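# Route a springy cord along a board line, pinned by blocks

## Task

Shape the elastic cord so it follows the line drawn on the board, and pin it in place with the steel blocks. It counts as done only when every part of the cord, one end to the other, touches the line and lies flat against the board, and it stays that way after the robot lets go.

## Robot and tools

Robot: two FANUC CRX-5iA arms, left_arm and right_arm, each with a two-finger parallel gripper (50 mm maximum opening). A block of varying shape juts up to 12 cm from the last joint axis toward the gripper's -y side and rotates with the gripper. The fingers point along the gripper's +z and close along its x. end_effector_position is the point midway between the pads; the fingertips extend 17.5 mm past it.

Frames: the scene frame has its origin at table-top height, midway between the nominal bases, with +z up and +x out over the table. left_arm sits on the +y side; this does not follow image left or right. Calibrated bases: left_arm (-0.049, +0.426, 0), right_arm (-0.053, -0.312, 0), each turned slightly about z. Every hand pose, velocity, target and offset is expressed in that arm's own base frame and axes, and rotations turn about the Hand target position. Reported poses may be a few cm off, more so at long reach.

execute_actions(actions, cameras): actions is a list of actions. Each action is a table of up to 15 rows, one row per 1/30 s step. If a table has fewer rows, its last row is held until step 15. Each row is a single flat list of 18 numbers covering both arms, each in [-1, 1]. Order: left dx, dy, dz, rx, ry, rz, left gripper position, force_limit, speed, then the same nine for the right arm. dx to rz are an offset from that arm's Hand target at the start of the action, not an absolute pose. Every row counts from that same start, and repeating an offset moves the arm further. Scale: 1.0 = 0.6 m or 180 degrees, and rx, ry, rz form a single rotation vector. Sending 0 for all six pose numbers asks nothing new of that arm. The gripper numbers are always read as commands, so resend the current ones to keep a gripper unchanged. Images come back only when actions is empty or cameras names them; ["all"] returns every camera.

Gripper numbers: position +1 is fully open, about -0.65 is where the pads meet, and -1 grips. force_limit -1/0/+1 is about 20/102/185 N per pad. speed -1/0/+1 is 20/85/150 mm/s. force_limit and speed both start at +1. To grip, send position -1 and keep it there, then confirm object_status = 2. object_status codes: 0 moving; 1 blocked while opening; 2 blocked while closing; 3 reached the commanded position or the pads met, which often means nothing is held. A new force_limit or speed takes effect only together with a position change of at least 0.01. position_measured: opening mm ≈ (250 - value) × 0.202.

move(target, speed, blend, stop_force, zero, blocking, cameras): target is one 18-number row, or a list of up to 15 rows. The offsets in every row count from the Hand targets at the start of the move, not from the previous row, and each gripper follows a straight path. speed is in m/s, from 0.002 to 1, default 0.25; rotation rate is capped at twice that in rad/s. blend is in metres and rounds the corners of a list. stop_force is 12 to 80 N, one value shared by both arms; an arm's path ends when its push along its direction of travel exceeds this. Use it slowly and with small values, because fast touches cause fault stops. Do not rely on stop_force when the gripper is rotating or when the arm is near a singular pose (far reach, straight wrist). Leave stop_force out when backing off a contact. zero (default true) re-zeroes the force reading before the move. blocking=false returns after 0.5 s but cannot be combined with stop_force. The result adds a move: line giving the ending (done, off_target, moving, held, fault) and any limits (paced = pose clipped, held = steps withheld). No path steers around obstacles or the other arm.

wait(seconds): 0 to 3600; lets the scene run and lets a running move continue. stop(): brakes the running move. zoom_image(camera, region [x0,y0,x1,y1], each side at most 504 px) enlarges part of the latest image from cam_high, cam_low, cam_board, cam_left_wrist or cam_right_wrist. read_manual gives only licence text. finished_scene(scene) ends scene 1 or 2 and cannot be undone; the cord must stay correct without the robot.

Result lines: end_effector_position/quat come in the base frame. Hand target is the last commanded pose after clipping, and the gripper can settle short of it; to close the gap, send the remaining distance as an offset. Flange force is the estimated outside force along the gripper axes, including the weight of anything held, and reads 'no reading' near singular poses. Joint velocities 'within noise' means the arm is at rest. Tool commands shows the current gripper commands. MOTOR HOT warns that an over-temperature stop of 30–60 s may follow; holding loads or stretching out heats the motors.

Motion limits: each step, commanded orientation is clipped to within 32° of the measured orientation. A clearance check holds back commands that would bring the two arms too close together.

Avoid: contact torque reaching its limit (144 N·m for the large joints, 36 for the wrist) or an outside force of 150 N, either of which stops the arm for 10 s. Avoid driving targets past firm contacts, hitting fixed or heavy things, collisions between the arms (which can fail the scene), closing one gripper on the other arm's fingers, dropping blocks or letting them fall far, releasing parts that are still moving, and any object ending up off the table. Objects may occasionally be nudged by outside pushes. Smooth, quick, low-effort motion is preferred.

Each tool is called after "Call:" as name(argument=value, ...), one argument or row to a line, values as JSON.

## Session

Call:
execute_actions(
  actions=[],
)

Scene clock: 0.00 s.
left_arm: end_effector_position=(+0.4478, -0.6593, +0.1954) position_measured=3 object_status=3 end_effector_quat_wxyz=(+0.070, +0.937, +0.330, +0.086) | right_arm: end_effector_position=(+0.3395, -0.2738, +0.2166) position_measured=2 object_status=3 end_effector_quat_wxyz=(-0.507, +0.850, +0.139, +0.035)
Joint positions: left_arm=[-0.854 0.829 0.954 -0.109 -1.501 -0.042] | right_arm=[-0.836 0.622 0.474 -0.733 -2.242 -0.628]
Joint velocities: within noise
Flange force (N): no reading
Hand target: left_arm +0.4478, -0.6593, +0.1954; +0.070, +0.937, +0.330, +0.086 | right_arm +0.3395, -0.2738, +0.2166; -0.507, +0.850, +0.139, +0.035
Tool commands: left_gripper/position=+1.0 left_gripper/force_limit=+1.0 left_gripper/speed=+1.0 right_gripper/position=+1.0 right_gripper/force_limit=+1.0 right_gripper/speed=+1.0

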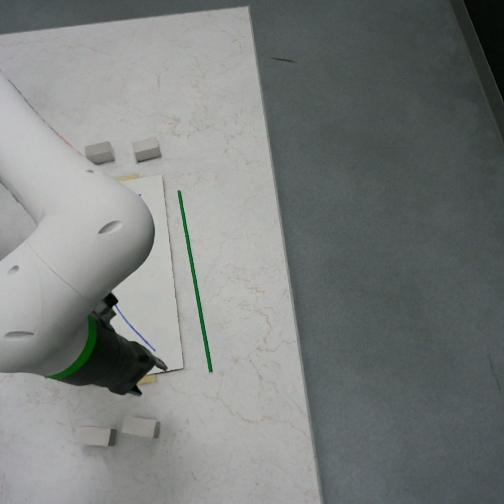

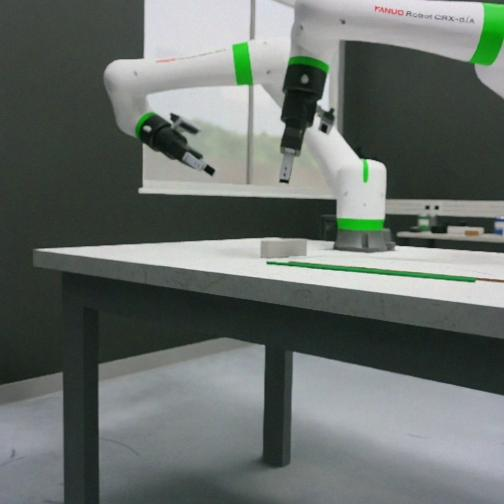

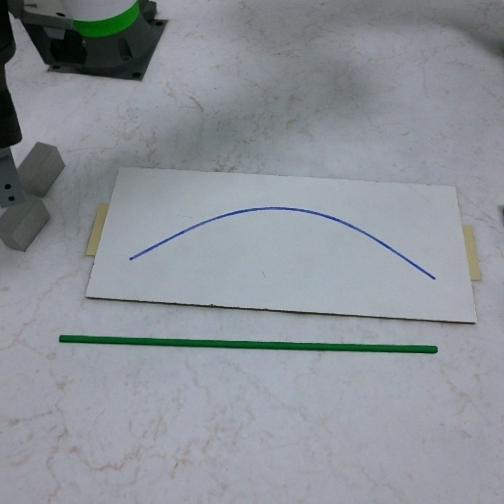

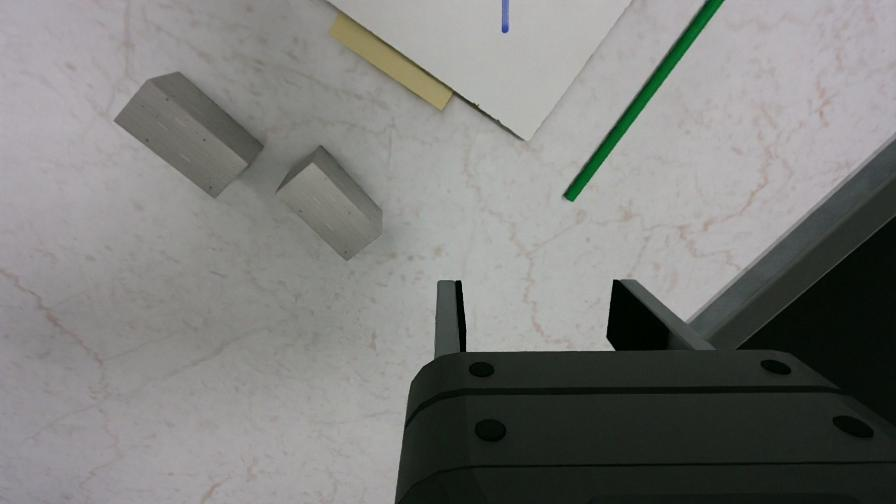

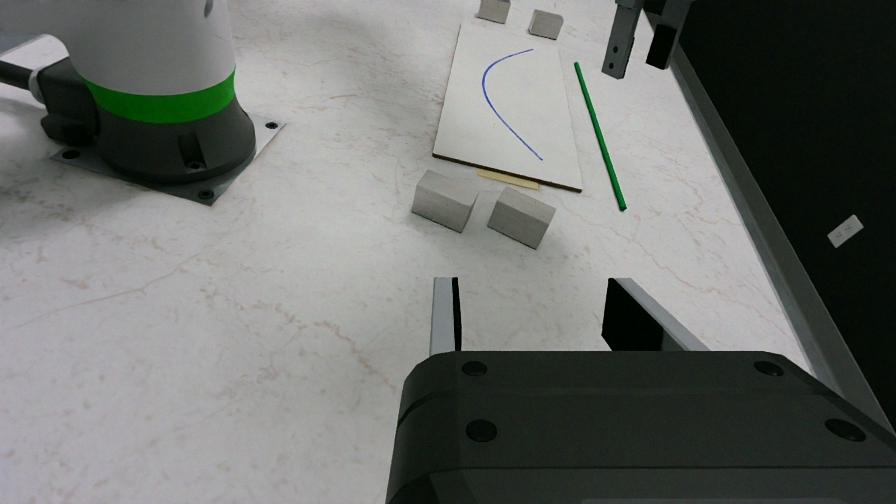

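Call:
move(
  target=[
    [-0.2468,0.7652,0.341,-0.0075,0.0729,0.2835,1,-0.9,-0.7,0,0,0.1,0,0,0,1,-0.9,-0.7],
    [-0.2468,0.7652,0.341,-0.0075,0.0729,0.2835,1,-0.9,-0.7,-0.066,0.6228,0.3062,-0.2718,-0.2368,0.3566,1,-0.9,-0.7],
  ],
  blend=[0.03,0],
  cameras=["all"],
)

Call:
zoom_image(
  camera="cam_right_wrist",
  region=[480, 80, 896, 350],
)

Call:
zoom_image(
  camera="cam_right_wrist",
  region=[350, 100, 500, 290],
)

Call:
zoom_image(
  camera="cam_left_wrist",
  region=[480, 100, 630, 290],
)

Scene clock: 7.17 s.
left_arm: end_effector_position=(+0.2997, -0.2002, +0.4000) position_measured=3 object_status=3 end_effector_quat_wxyz=(+0.000, +0.707, +0.708, +0.000) | right_arm: end_effector_position=(+0.3000, +0.1000, +0.4003) position_measured=2 object_status=3 end_effector_quat_wxyz=(+0.000, +0.707, +0.707, +0.000)
Joint positions: left_arm=[-0.22 -0.184 0.115 -0.001 -1.869 0.221] | right_arm=[0.746 -0.295 0.031 0 -1.896 -0.746]
Flange force (N): left_arm=[5.5 -0.5 -0.6] | right_arm=[4.0 -3.8 -1.4]
Hand target: left_arm +0.2997, -0.2002, +0.4000; +0.000, +0.707, +0.708, +0.000 | right_arm +0.2999, +0.0999, +0.4003; +0.000, +0.707, +0.707, +0.000
Off the commanded pose: left_arm 0.000 m, 0 deg | right_arm 0.000 m, 0 deg.
move: done

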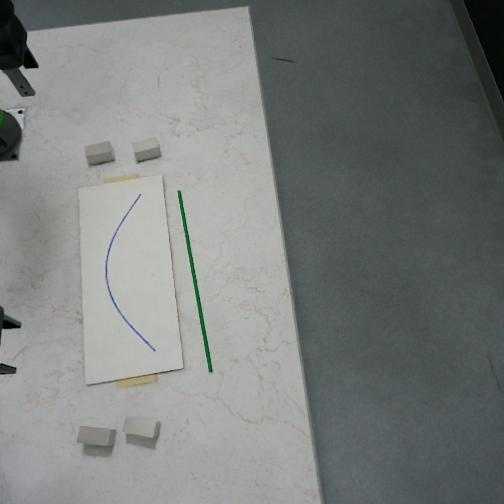

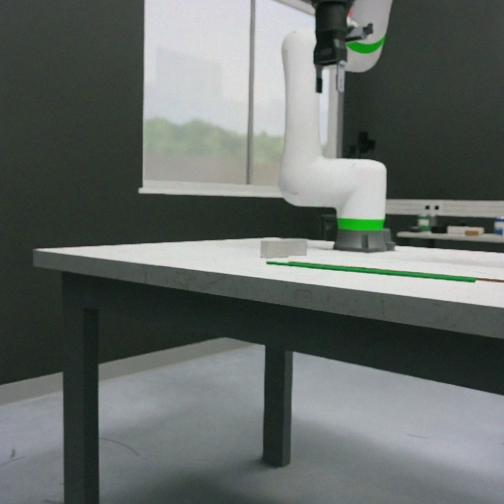

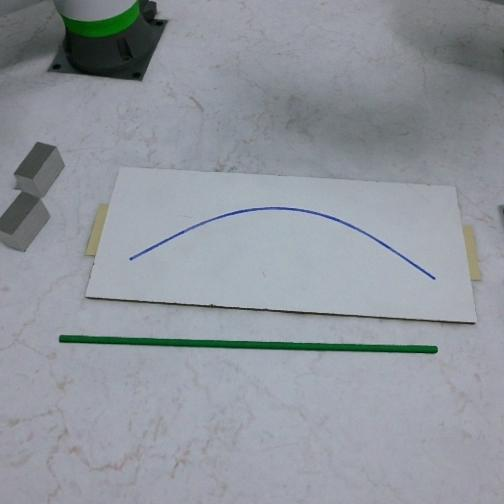

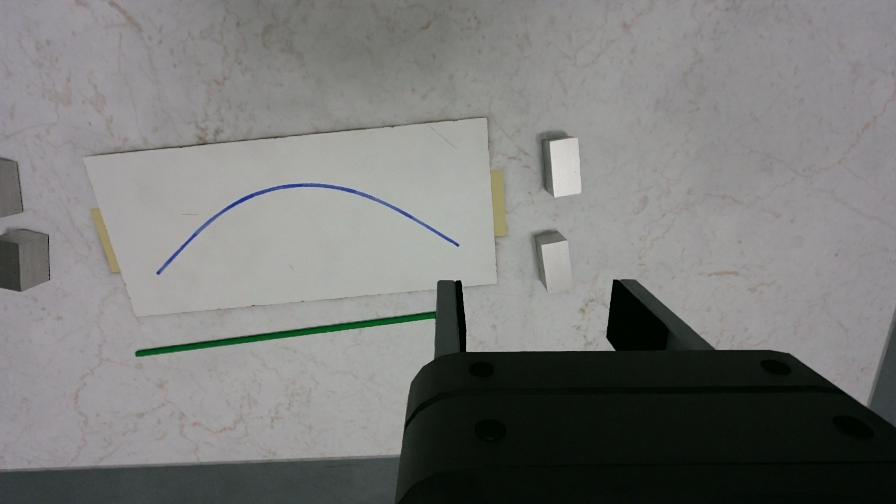

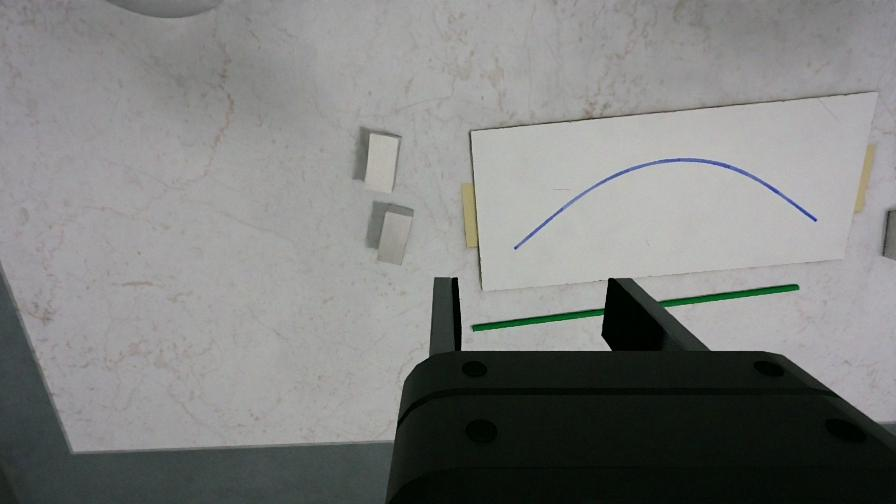

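Scaled by 1.212.

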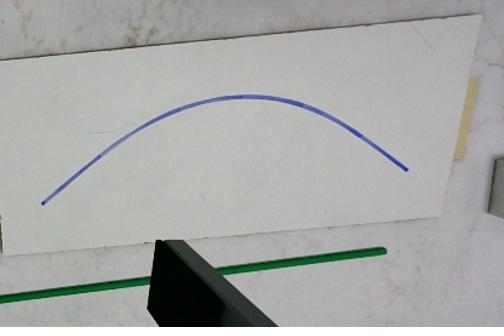

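Scaled by 2.653.

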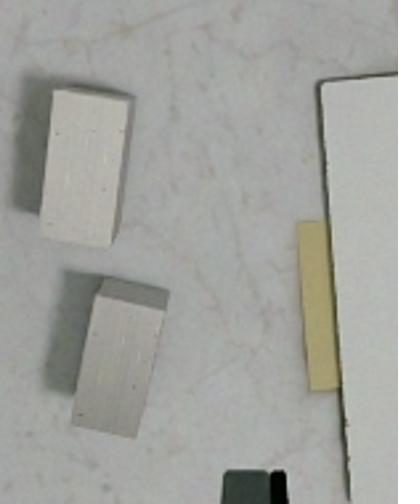

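Scaled by 2.653.

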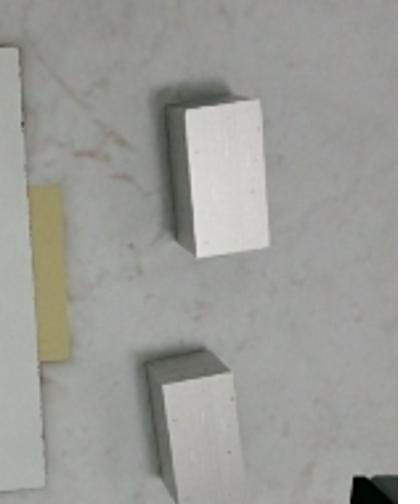

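Call:
move(
  target=[0.1898,0.1733,-0.4667,0,0,0.0583,1,-0.9,-0.7,0.1327,-0.1397,-0.4672,0,0,-0.0667,1,-0.9,-0.7],
  cameras=["cam_left_wrist","cam_right_wrist"],
)

Scene clock: 12.17 s.
left_arm: end_effector_position=(+0.4136, -0.0963, +0.1200) position_measured=3 object_status=3 end_effector_quat_wxyz=(+0.000, +0.639, +0.769, +0.000) | right_arm: end_effector_position=(+0.3795, +0.0161, +0.1200) position_measured=2 object_status=3 end_effector_quat_wxyz=(+0.000, +0.777, +0.629, +0.000)
Joint positions: left_arm=[0.082 0.013 -0.37 0 -1.188 0.102] | right_arm=[0.392 -0.105 -0.482 0 -1.194 -0.602]
Flange force (N): left_arm=[3.5 -0.6 -0.7] | right_arm=[1.9 -2.4 -1.5]
Hand target: left_arm +0.4136, -0.0962, +0.1199; +0.000, +0.639, +0.769, +0.000 | right_arm +0.3795, +0.0161, +0.1200; +0.000, +0.777, +0.629, +0.000
Off the commanded pose: left_arm 0.000 m, 0 deg | right_arm 0.000 m, 0 deg.
move: done

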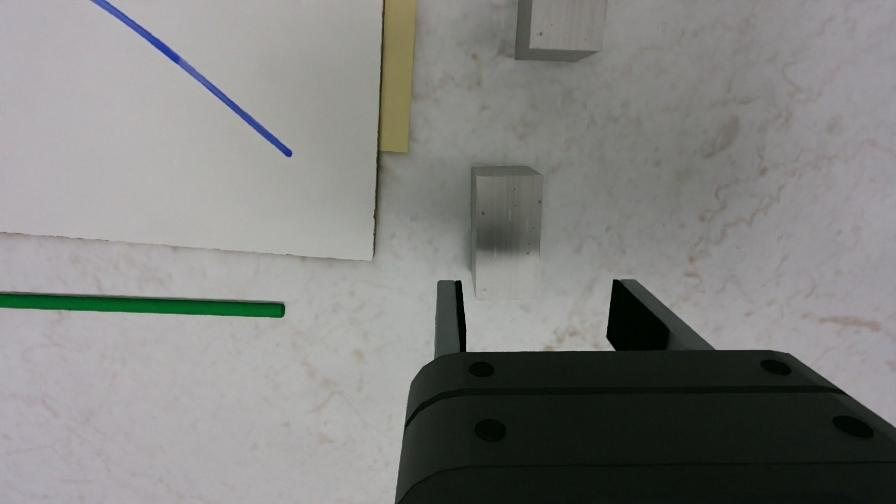

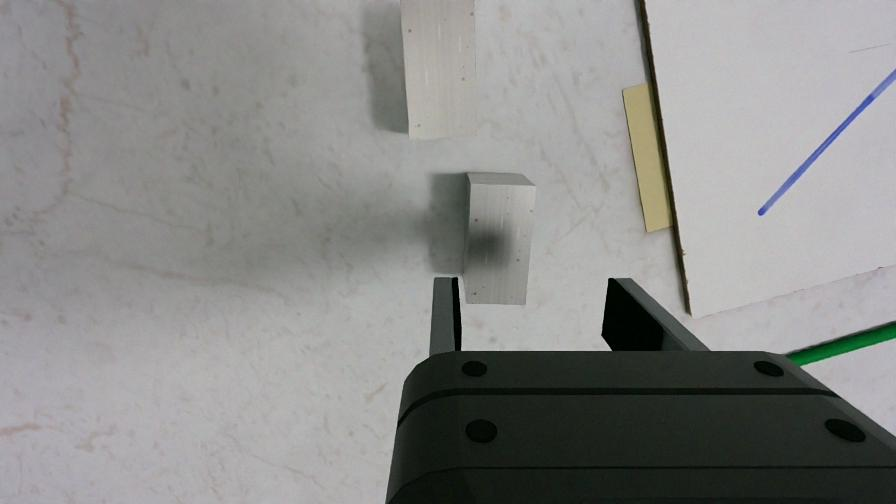

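Call:
move(
  target=[
    [-0.0067,-0.0012,-0.145,0,0,0,1,-0.9,-0.7,0.0017,0,-0.145,0,0,0,1,-0.9,-0.7],
    [-0.0067,-0.0012,-0.145,0,0,0,-1,-0.9,-0.7,0.0017,0,-0.145,0,0,0,-1,-0.9,-0.7],
    [-0.0067,-0.0012,-0.02,0,0,0,-1,-0.9,-0.7,0.0017,0,-0.02,0,0,0,-1,-0.9,-0.7],
  ],
  speed=[0.12,0.12,0.2],
)

Call:
move(
  target=[
    [0,0,0,0,0,-0.1906,-1,-0.9,-0.7,-0.0633,0.4402,0,0,0,0.2511,-1,-0.9,-0.7],
    [0,0,0,0,0,-0.1906,-1,-0.9,-0.7,-0.0633,0.4402,-0.105,0,0,0.2511,-1,-0.9,-0.7],
    [0,0,0,0,0,-0.1906,-1,-0.9,-0.7,-0.0633,0.4402,-0.1145,0,0,0.2511,-1,-0.9,-0.7],
  ],
  speed=[0.25,0.12,0.02],
  cameras=["cam_board","cam_left_wrist","cam_right_wrist"],
)

Scene clock: 16.23 s.
left_arm: end_effector_position=(+0.4095, -0.0970, +0.1079) position_measured=103 object_status=2 end_effector_quat_wxyz=(+0.000, +0.639, +0.769, +0.000) | right_arm: end_effector_position=(+0.3805, +0.0160, +0.1080) position_measured=102 object_status=2 end_effector_quat_wxyz=(+0.000, +0.777, +0.629, +0.000)
Joint positions: left_arm=[0.081 0.015 -0.397 0 -1.158 0.103] | right_arm=[0.391 -0.089 -0.498 0 -1.162 -0.601]
Flange force (N): left_arm=[4.5 -2.3 3.2] | right_arm=[1.6 -3.3 3.8]
Hand target: left_arm +0.4096, -0.0970, +0.1079; +0.000, +0.639, +0.769, +0.000 | right_arm +0.3805, +0.0161, +0.1080; +0.000, +0.777, +0.629, +0.000
Off the commanded pose: left_arm 0.000 m, 0 deg | right_arm 0.000 m, 0 deg.
move: done

Scene clock: 19.33 s.
left_arm: end_effector_position=(+0.4096, -0.0970, +0.1079) position_measured=103 object_status=2 end_effector_quat_wxyz=(+0.000, +0.837, +0.547, +0.000) | right_arm: end_effector_position=(+0.3426, +0.2802, +0.0393) position_measured=102 object_status=2 end_effector_quat_wxyz=(+0.000, +0.476, +0.879, +0.000)
Joint positions: left_arm=[0.081 0.015 -0.398 0 -1.157 -0.496] | right_arm=[0.984 0.156 -0.425 0 -0.989 -0.406]
Flange force (N): left_arm=[3.2 -4.1 3.8] | right_arm=[2.4 -2.5 2.7]
Hand target: left_arm +0.4096, -0.0970, +0.1079; +0.000, +0.837, +0.547, +0.000 | right_arm +0.3426, +0.2802, +0.0393; +0.000, +0.476, +0.879, +0.000
Off the commanded pose: left_arm 0.000 m, 0 deg | right_arm 0.000 m, 0 deg.
move: done

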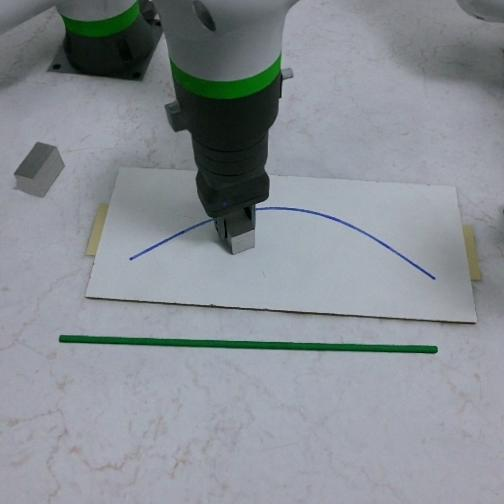

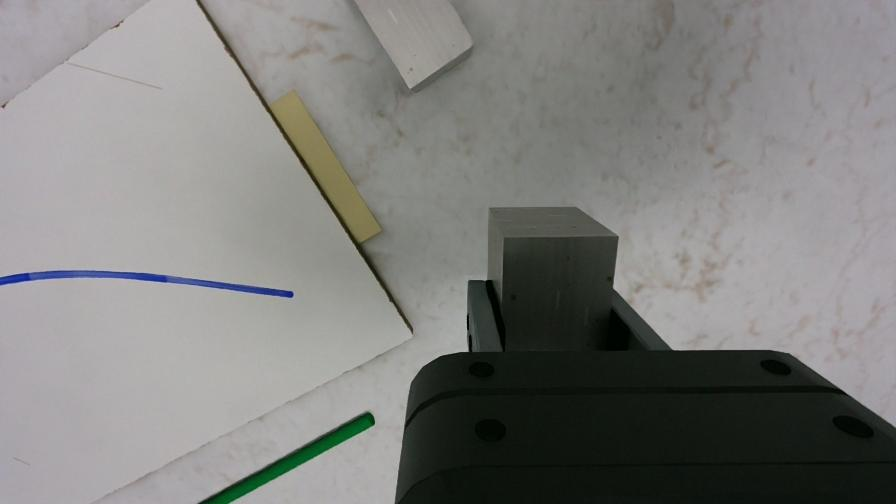

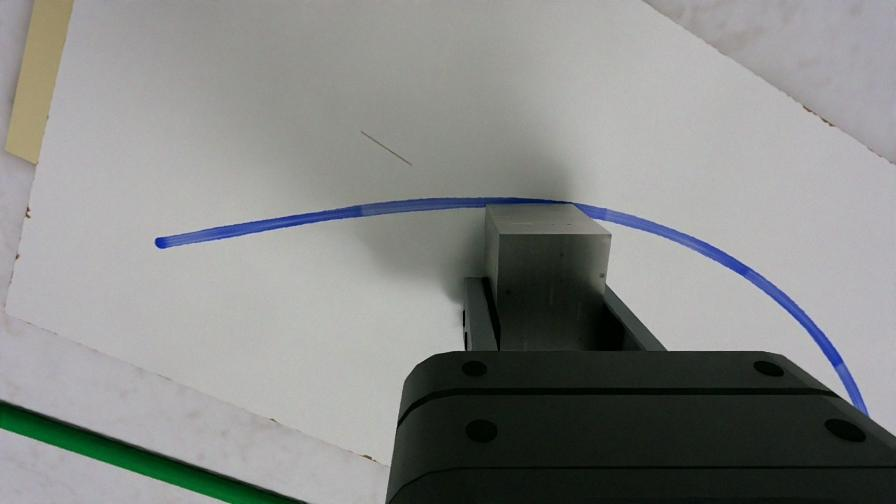

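Call:
move(
  target=[
    [0,0,0,0,0,0,-1,-0.9,-0.7,0.0047,0.003,0.003,0,0,0,-1,-0.9,-0.7],
    [0,0,0,0,0,0,-1,-0.9,-0.7,0.0047,0.003,0,0,0,0,-1,-0.9,-0.7],
    [0,0,0,0,0,0,-1,-0.9,-0.7,0.0047,0.003,0,0,0,0,1,-0.9,-0.7],
  ],
  speed=0.03,
  cameras=["cam_right_wrist"],
)

Call:
move(
  target=[
    [0,0,0,0,0,0,-1,-0.9,-0.7,0,0,0.1345,0,0,0,1,-0.9,-0.7],
    [0,0,0,0,0,0,-1,-0.9,-0.7,-0.0873,-0.46,0.1345,0,0,-0.2289,1,-0.9,-0.7],
    [-0.0608,-0.3632,0,0,0,0,-1,-0.9,-0.7,-0.0873,-0.46,0.1345,0,0,-0.2289,1,-0.9,-0.7],
    [-0.0608,-0.3632,-0.108,0,0,0,-1,-0.9,-0.7,-0.0873,-0.46,0.1345,0,0,-0.2289,1,-0.9,-0.7],
  ],
  blend=[0.02,0,0.01,0],
  cameras=["cam_left_wrist","cam_right_wrist"],
)

Scene clock: 22.50 s.
left_arm: end_effector_position=(+0.4096, -0.0970, +0.1079) position_measured=103 object_status=2 end_effector_quat_wxyz=(+0.000, +0.837, +0.547, +0.000) | right_arm: end_effector_position=(+0.3454, +0.2820, +0.0393) position_measured=3 object_status=0 end_effector_quat_wxyz=(+0.000, +0.476, +0.879, +0.000)
Joint positions: left_arm=[0.081 0.015 -0.398 0 -1.157 -0.496] | right_arm=[0.981 0.164 -0.416 0 -0.991 -0.402]
Flange force (N): left_arm=[2.8 -3.4 3.0] | right_arm=[1.8 -1.6 -1.3]
Hand target: left_arm +0.4096, -0.0970, +0.1079; +0.000, +0.837, +0.547, +0.000 | right_arm +0.3454, +0.2820, +0.0393; +0.000, +0.476, +0.879, +0.000
Off the commanded pose: left_arm 0.000 m, 0 deg | right_arm 0.000 m, 0 deg.
move: done

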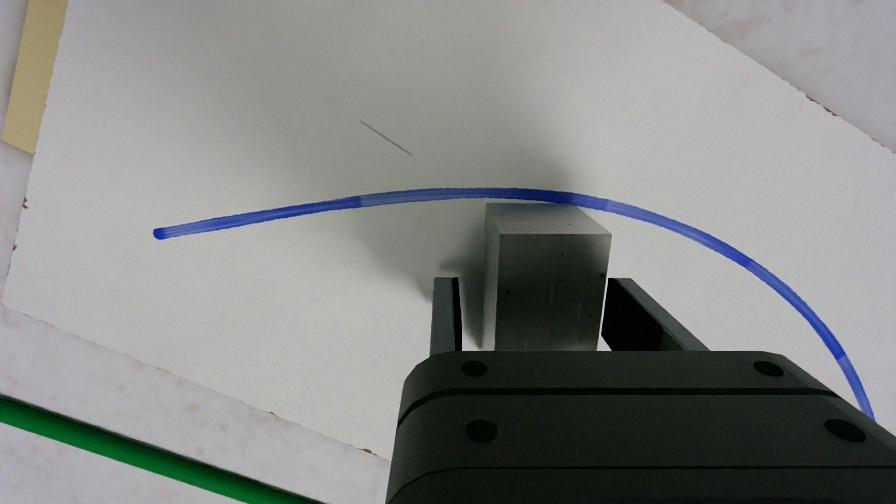

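Scene clock: 26.20 s.
left_arm: end_effector_position=(+0.3731, -0.3149, +0.0432) position_measured=103 object_status=2 end_effector_quat_wxyz=(+0.000, +0.837, +0.547, +0.000) | right_arm: end_effector_position=(+0.2930, +0.0060, +0.1200) position_measured=3 object_status=3 end_effector_quat_wxyz=(+0.000, +0.755, +0.656, +0.000)
Joint positions: left_arm=[-0.432 0.255 -0.293 0 -1.022 0.018] | right_arm=[0.48 -0.364 -0.68 0 -1.255 -0.621]
Flange force (N): left_arm=[3.3 -1.1 3.2] | right_arm=[3.8 -2.1 -0.8]
Hand target: left_arm +0.3731, -0.3149, +0.0431; +0.000, +0.837, +0.547, +0.000 | right_arm +0.2930, +0.0060, +0.1200; +0.000, +0.755, +0.656, +0.000
Off the commanded pose: left_arm 0.000 m, 0 deg | right_arm 0.000 m, 0 deg.
move: done

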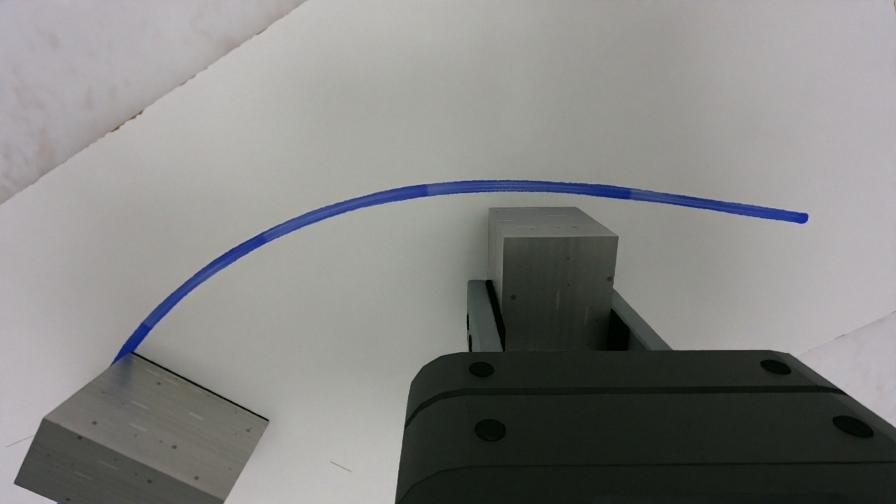

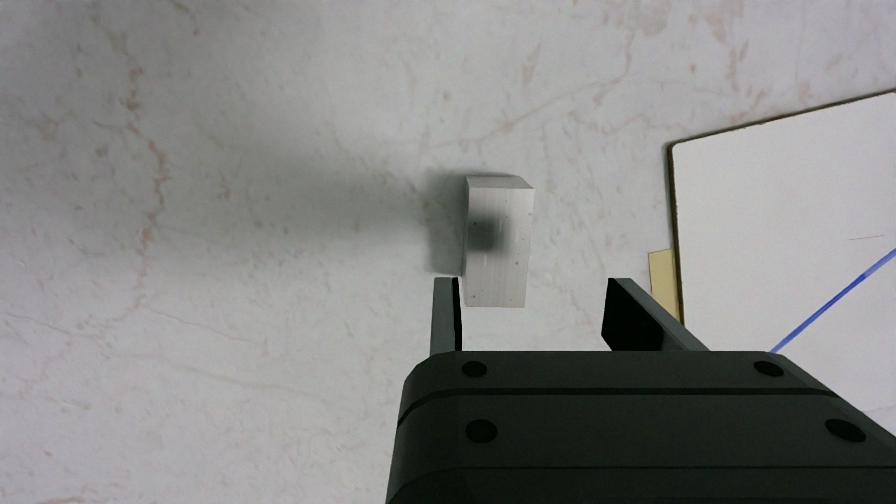

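Call:
move(
  target=[
    [-0.0052,0.0023,0,0,0,0,-1,-0.9,-0.7,0,0,0,0,0,0,1,-1,-0.9],
    [-0.0052,0.0023,-0.0082,0,0,0,-1,-0.9,-0.7,0,0,0,0,0,0,1,-1,-0.9],
    [-0.0052,0.0023,-0.0082,0,0,0,1,-0.9,-0.7,0,0,0,0,0,0,1,-1,-0.9],
  ],
  speed=0.03,
  cameras=["cam_left_wrist"],
)

Call:
move(
  target=[
    [0,0,0.1367,0,0,0,1,-0.9,-0.7,0,0,0,0,0,0,1,-1,-0.9],
    [0.2052,0.067,0.1367,0,0,-0.33,1,-1,-0.9,0.34,0.309,0,0,0,0.5839,1,-1,-0.9],
  ],
  cameras=["cam_board","cam_left_wrist","cam_right_wrist"],
)

Scene clock: 29.47 s.
left_arm: end_effector_position=(+0.3700, -0.3135, +0.0382) position_measured=3 object_status=0 end_effector_quat_wxyz=(+0.000, +0.837, +0.547, +0.000) | right_arm: end_effector_position=(+0.2930, +0.0060, +0.1200) position_measured=3 object_status=3 end_effector_quat_wxyz=(+0.000, +0.755, +0.656, +0.000)
Joint positions: left_arm=[-0.432 0.254 -0.307 0 -1.009 0.018] | right_arm=[0.48 -0.364 -0.68 0 -1.255 -0.621]
Flange force (N): left_arm=[4.4 -0.9 -1.7] | right_arm=[3.3 -2.4 -1.0]
Hand target: left_arm +0.3700, -0.3135, +0.0382; +0.000, +0.837, +0.547, +0.000 | right_arm +0.2930, +0.0060, +0.1200; +0.000, +0.755, +0.656, +0.000
Off the commanded pose: left_arm 0.000 m, 0 deg | right_arm 0.000 m, 0 deg.
move: done

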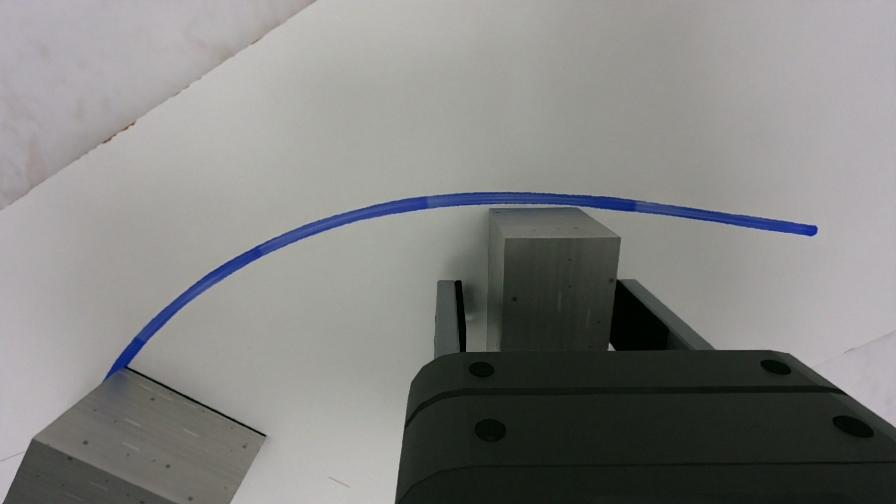

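Scene clock: 34.63 s.
left_arm: end_effector_position=(+0.4931, -0.2733, +0.1202) position_measured=3 object_status=3 end_effector_quat_wxyz=(+0.000, +0.998, +0.060, +0.000) | right_arm: end_effector_position=(+0.4970, +0.1914, +0.1200) position_measured=3 object_status=3 end_effector_quat_wxyz=(+0.000, -0.061, +0.998, +0.000)
Joint positions: left_arm=[-0.273 0.349 0.028 0 -1.25 -1.178] | right_arm=[0.614 0.276 -0.069 0 -1.226 1.079]
Flange force (N): left_arm=[0.5 -3.3 -1.3] | right_arm=[2.1 1.1 -1.9]
Hand target: left_arm +0.4931, -0.2733, +0.1202; +0.000, +0.998, +0.060, +0.000 | right_arm +0.4970, +0.1914, +0.1200; +0.000, -0.061, +0.998, +0.000
Off the commanded pose: left_arm 0.000 m, 0 deg | right_arm 0.000 m, 0 deg.
move: done

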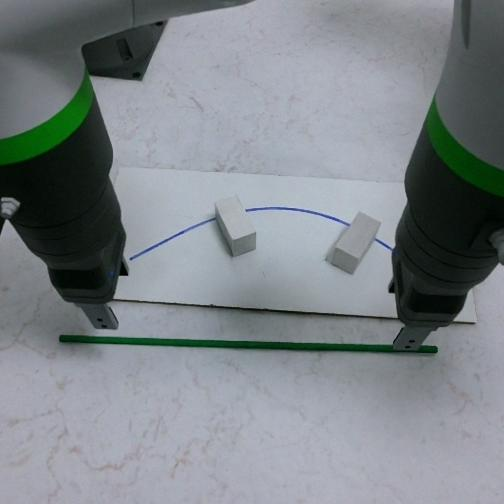

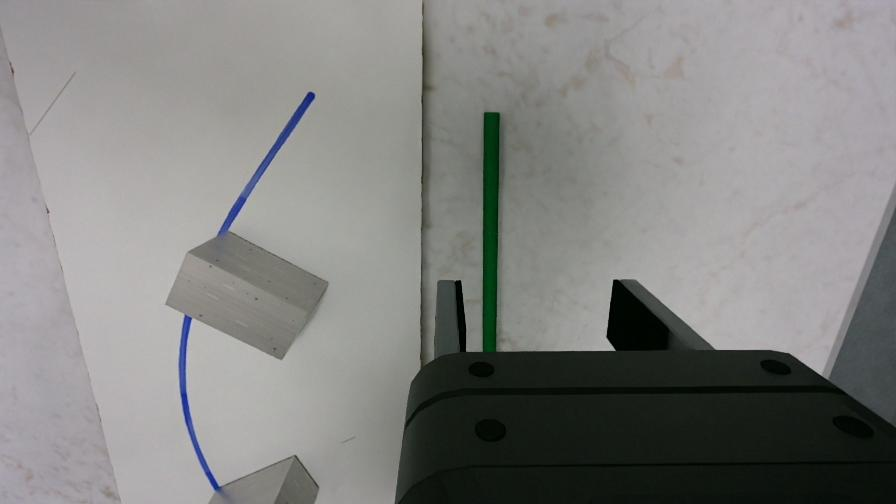

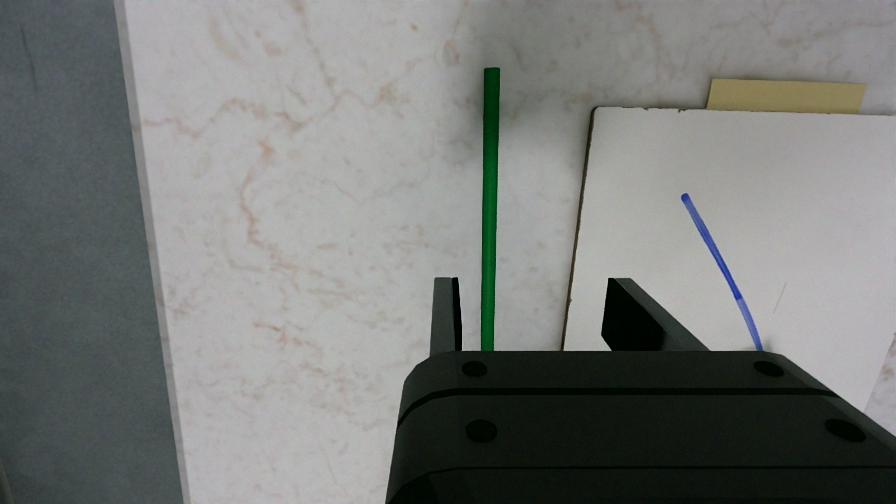

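Call:
move(
  target=[
    [-0.0117,0,0,0,0,0,1,-1,-0.9,0.0117,0,0,0,0,0,1,-1,-0.9],
    [-0.0117,0,-0.1675,0,0,0,1,-1,-0.9,0.0117,0,-0.1675,0,0,0,1,-1,-0.9],
    [-0.0117,0,-0.1675,0,0,0,-1,-1,-0.9,0.0117,0,-0.1675,0,0,0,-1,-1,-0.9],
  ],
  speed=0.12,
)

Call:
move(
  target=[
    [0,0,0.11,0,0,0,-1,-1,-0.9,0,0,0.11,0,0,0,-1,-1,-0.9],
    [-0.2802,0.0305,0.11,0,0,-0.033,-1,-1,-0.9,-0.34,0.0243,0.11,0,0,-0.033,-1,-1,-0.9],
    [-0.2802,0.0305,0.022,0,0,-0.033,-1,-1,-0.9,-0.34,0.0243,0.022,0,0,-0.033,-1,-1,-0.9],
  ],
  blend=[0.02,0,0],
  speed=[0.2,0.2,0.1],
  cameras=["cam_high","cam_board","cam_left_wrist","cam_right_wrist"],
)

Scene clock: 40.13 s.
left_arm: end_effector_position=(+0.4861, -0.2733, +0.0197) position_measured=213 object_status=2 end_effector_quat_wxyz=(+0.000, +0.998, +0.060, +0.000) | right_arm: end_effector_position=(+0.5040, +0.1914, +0.0195) position_measured=212 object_status=2 end_effector_quat_wxyz=(+0.000, -0.061, +0.998, +0.000)
Joint positions: left_arm=[-0.277 0.438 -0.105 0 -1.027 -1.175] | right_arm=[0.607 0.398 -0.163 0 -1.009 1.087]
Flange force (N): left_arm=[-0.5 -3.8 -2.0] | right_arm=[2.3 1.6 -2.2]
Hand target: left_arm +0.4861, -0.2733, +0.0197; +0.000, +0.998, +0.060, +0.000 | right_arm +0.5040, +0.1914, +0.0195; +0.000, -0.061, +0.998, +0.000
Off the commanded pose: left_arm 0.000 m, 0 deg | right_arm 0.000 m, 0 deg.
move: done

Scene clock: 42.63 s.
left_arm: end_effector_position=(+0.3180, -0.2550, +0.0329) position_measured=213 object_status=2 end_effector_quat_wxyz=(+0.000, +1.000, +0.008, +0.000) | right_arm: end_effector_position=(+0.3000, +0.2061, +0.0327) position_measured=212 object_status=2 end_effector_quat_wxyz=(+0.000, -0.010, +1.000, +0.000)
Joint positions: left_arm=[-0.351 0.082 -0.528 0 -0.961 -1.204] | right_arm=[0.967 -0.029 -0.642 0 -0.957 0.623]
Flange force (N): left_arm=[-1.2 -8.4 -2.3] | right_arm=[3.6 -2.0 -1.7]
Hand target: left_arm +0.3180, -0.2550, +0.0329; +0.000, +1.000, +0.008, +0.000 | right_arm +0.3000, +0.2060, +0.0327; +0.000, -0.010, +1.000, +0.000
Off the commanded pose: left_arm 0.000 m, 0 deg | right_arm 0.000 m, 0 deg.
move: done

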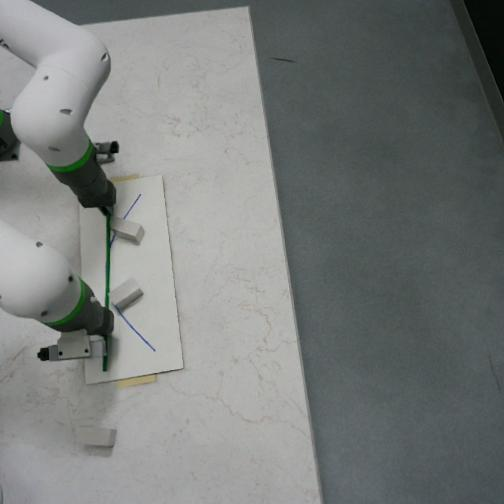

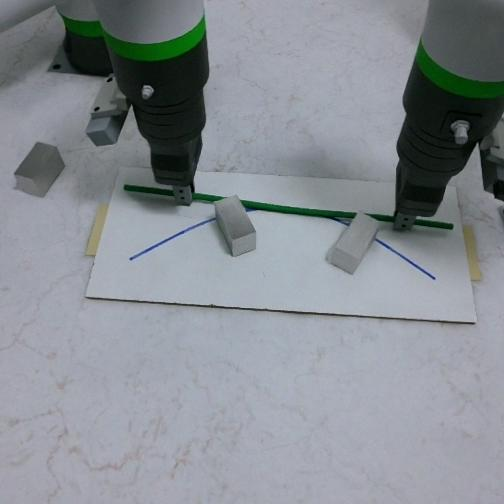

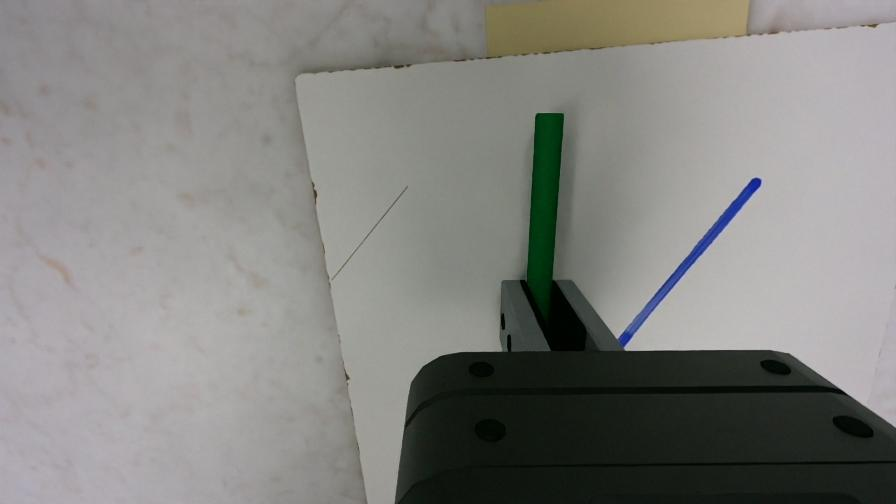

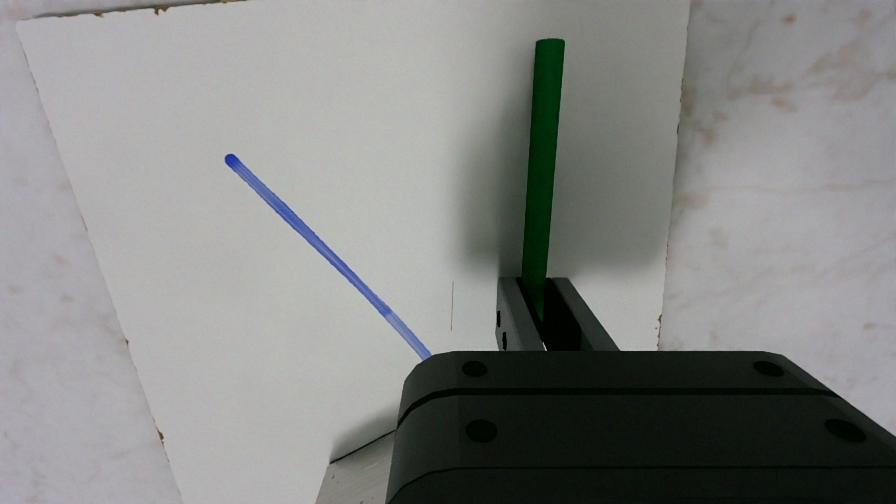

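Call:
move(
  target=[
    [0,0,-0.0122,0,0,0,-1,-1,-0.9,0,0,-0.0122,0,0,0,-1,-1,-0.9],
    [0,0,-0.0122,0,0,0,0.4,-1,-0.9,0,0,-0.0122,0,0,0,0.4,-1,-0.9],
  ],
  speed=0.03,
)

Call:
move(
  target=[
    [0,0,0.158,0,0,0,0.4,-1,-0.9,0,0,0.158,0,0,0,0.4,-1,-0.9],
    [-0.036,0.2668,0.158,0,0,0.5422,1,-0.9,-0.7,-0.0075,-0.3338,0.158,0,0,-0.5511,1,-0.9,-0.7],
  ],
  cameras=["cam_board","cam_left_wrist","cam_right_wrist"],
)

Scene clock: 45.30 s.
left_arm: end_effector_position=(+0.3180, -0.2550, +0.0256) position_measured=92 object_status=0 end_effector_quat_wxyz=(+0.000, +1.000, +0.008, +0.000) | right_arm: end_effector_position=(+0.3000, +0.2060, +0.0254) position_measured=92 object_status=0 end_effector_quat_wxyz=(+0.000, -0.010, +1.000, +0.000)
Joint positions: left_arm=[-0.351 0.094 -0.536 0 -0.941 -1.204] | right_arm=[0.967 -0.016 -0.651 0.001 -0.936 0.623]
Flange force (N): left_arm=[0.3 -4.5 -1.8] | right_arm=[3.2 1.4 -1.0]
Hand target: left_arm +0.3180, -0.2550, +0.0256; +0.000, +1.000, +0.008, +0.000 | right_arm +0.3000, +0.2060, +0.0254; +0.000, -0.010, +1.000, +0.000
Off the commanded pose: left_arm 0.000 m, 0 deg | right_arm 0.000 m, 0 deg.
move: done

Scene clock: 50.50 s.
left_arm: end_effector_position=(+0.2964, -0.0949, +0.1204) position_measured=3 object_status=3 end_effector_quat_wxyz=(+0.000, +0.653, +0.758, +0.000) | right_arm: end_effector_position=(+0.2955, +0.0057, +0.1202) position_measured=3 object_status=3 end_effector_quat_wxyz=(+0.000, +0.755, +0.655, +0.000)
Joint positions: left_arm=[0.121 -0.306 -0.64 0 -1.236 0.028] | right_arm=[0.475 -0.356 -0.674 0 -1.253 -0.616]
Flange force (N): left_arm=[6.6 -2.6 -2.4] | right_arm=[3.3 -2.8 -0.4]
Hand target: left_arm +0.2964, -0.0949, +0.1204; +0.000, +0.653, +0.758, +0.000 | right_arm +0.2955, +0.0057, +0.1202; +0.000, +0.755, +0.655, +0.000
Off the commanded pose: left_arm 0.000 m, 0 deg | right_arm 0.000 m, 0 deg.
move: done

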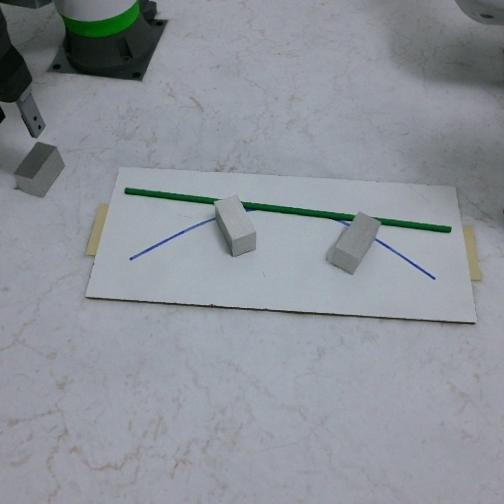

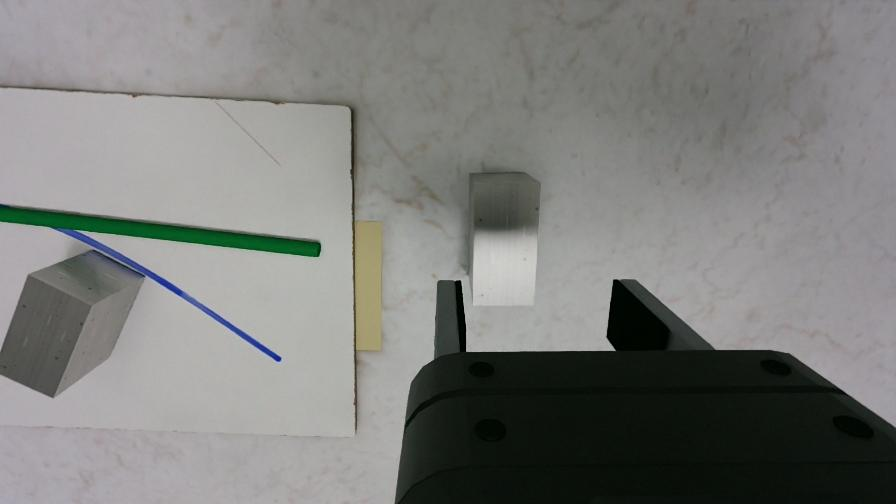

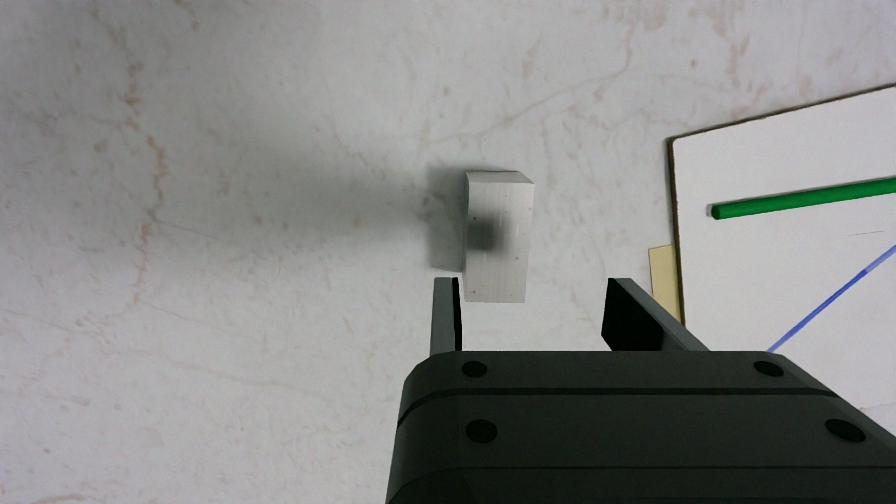

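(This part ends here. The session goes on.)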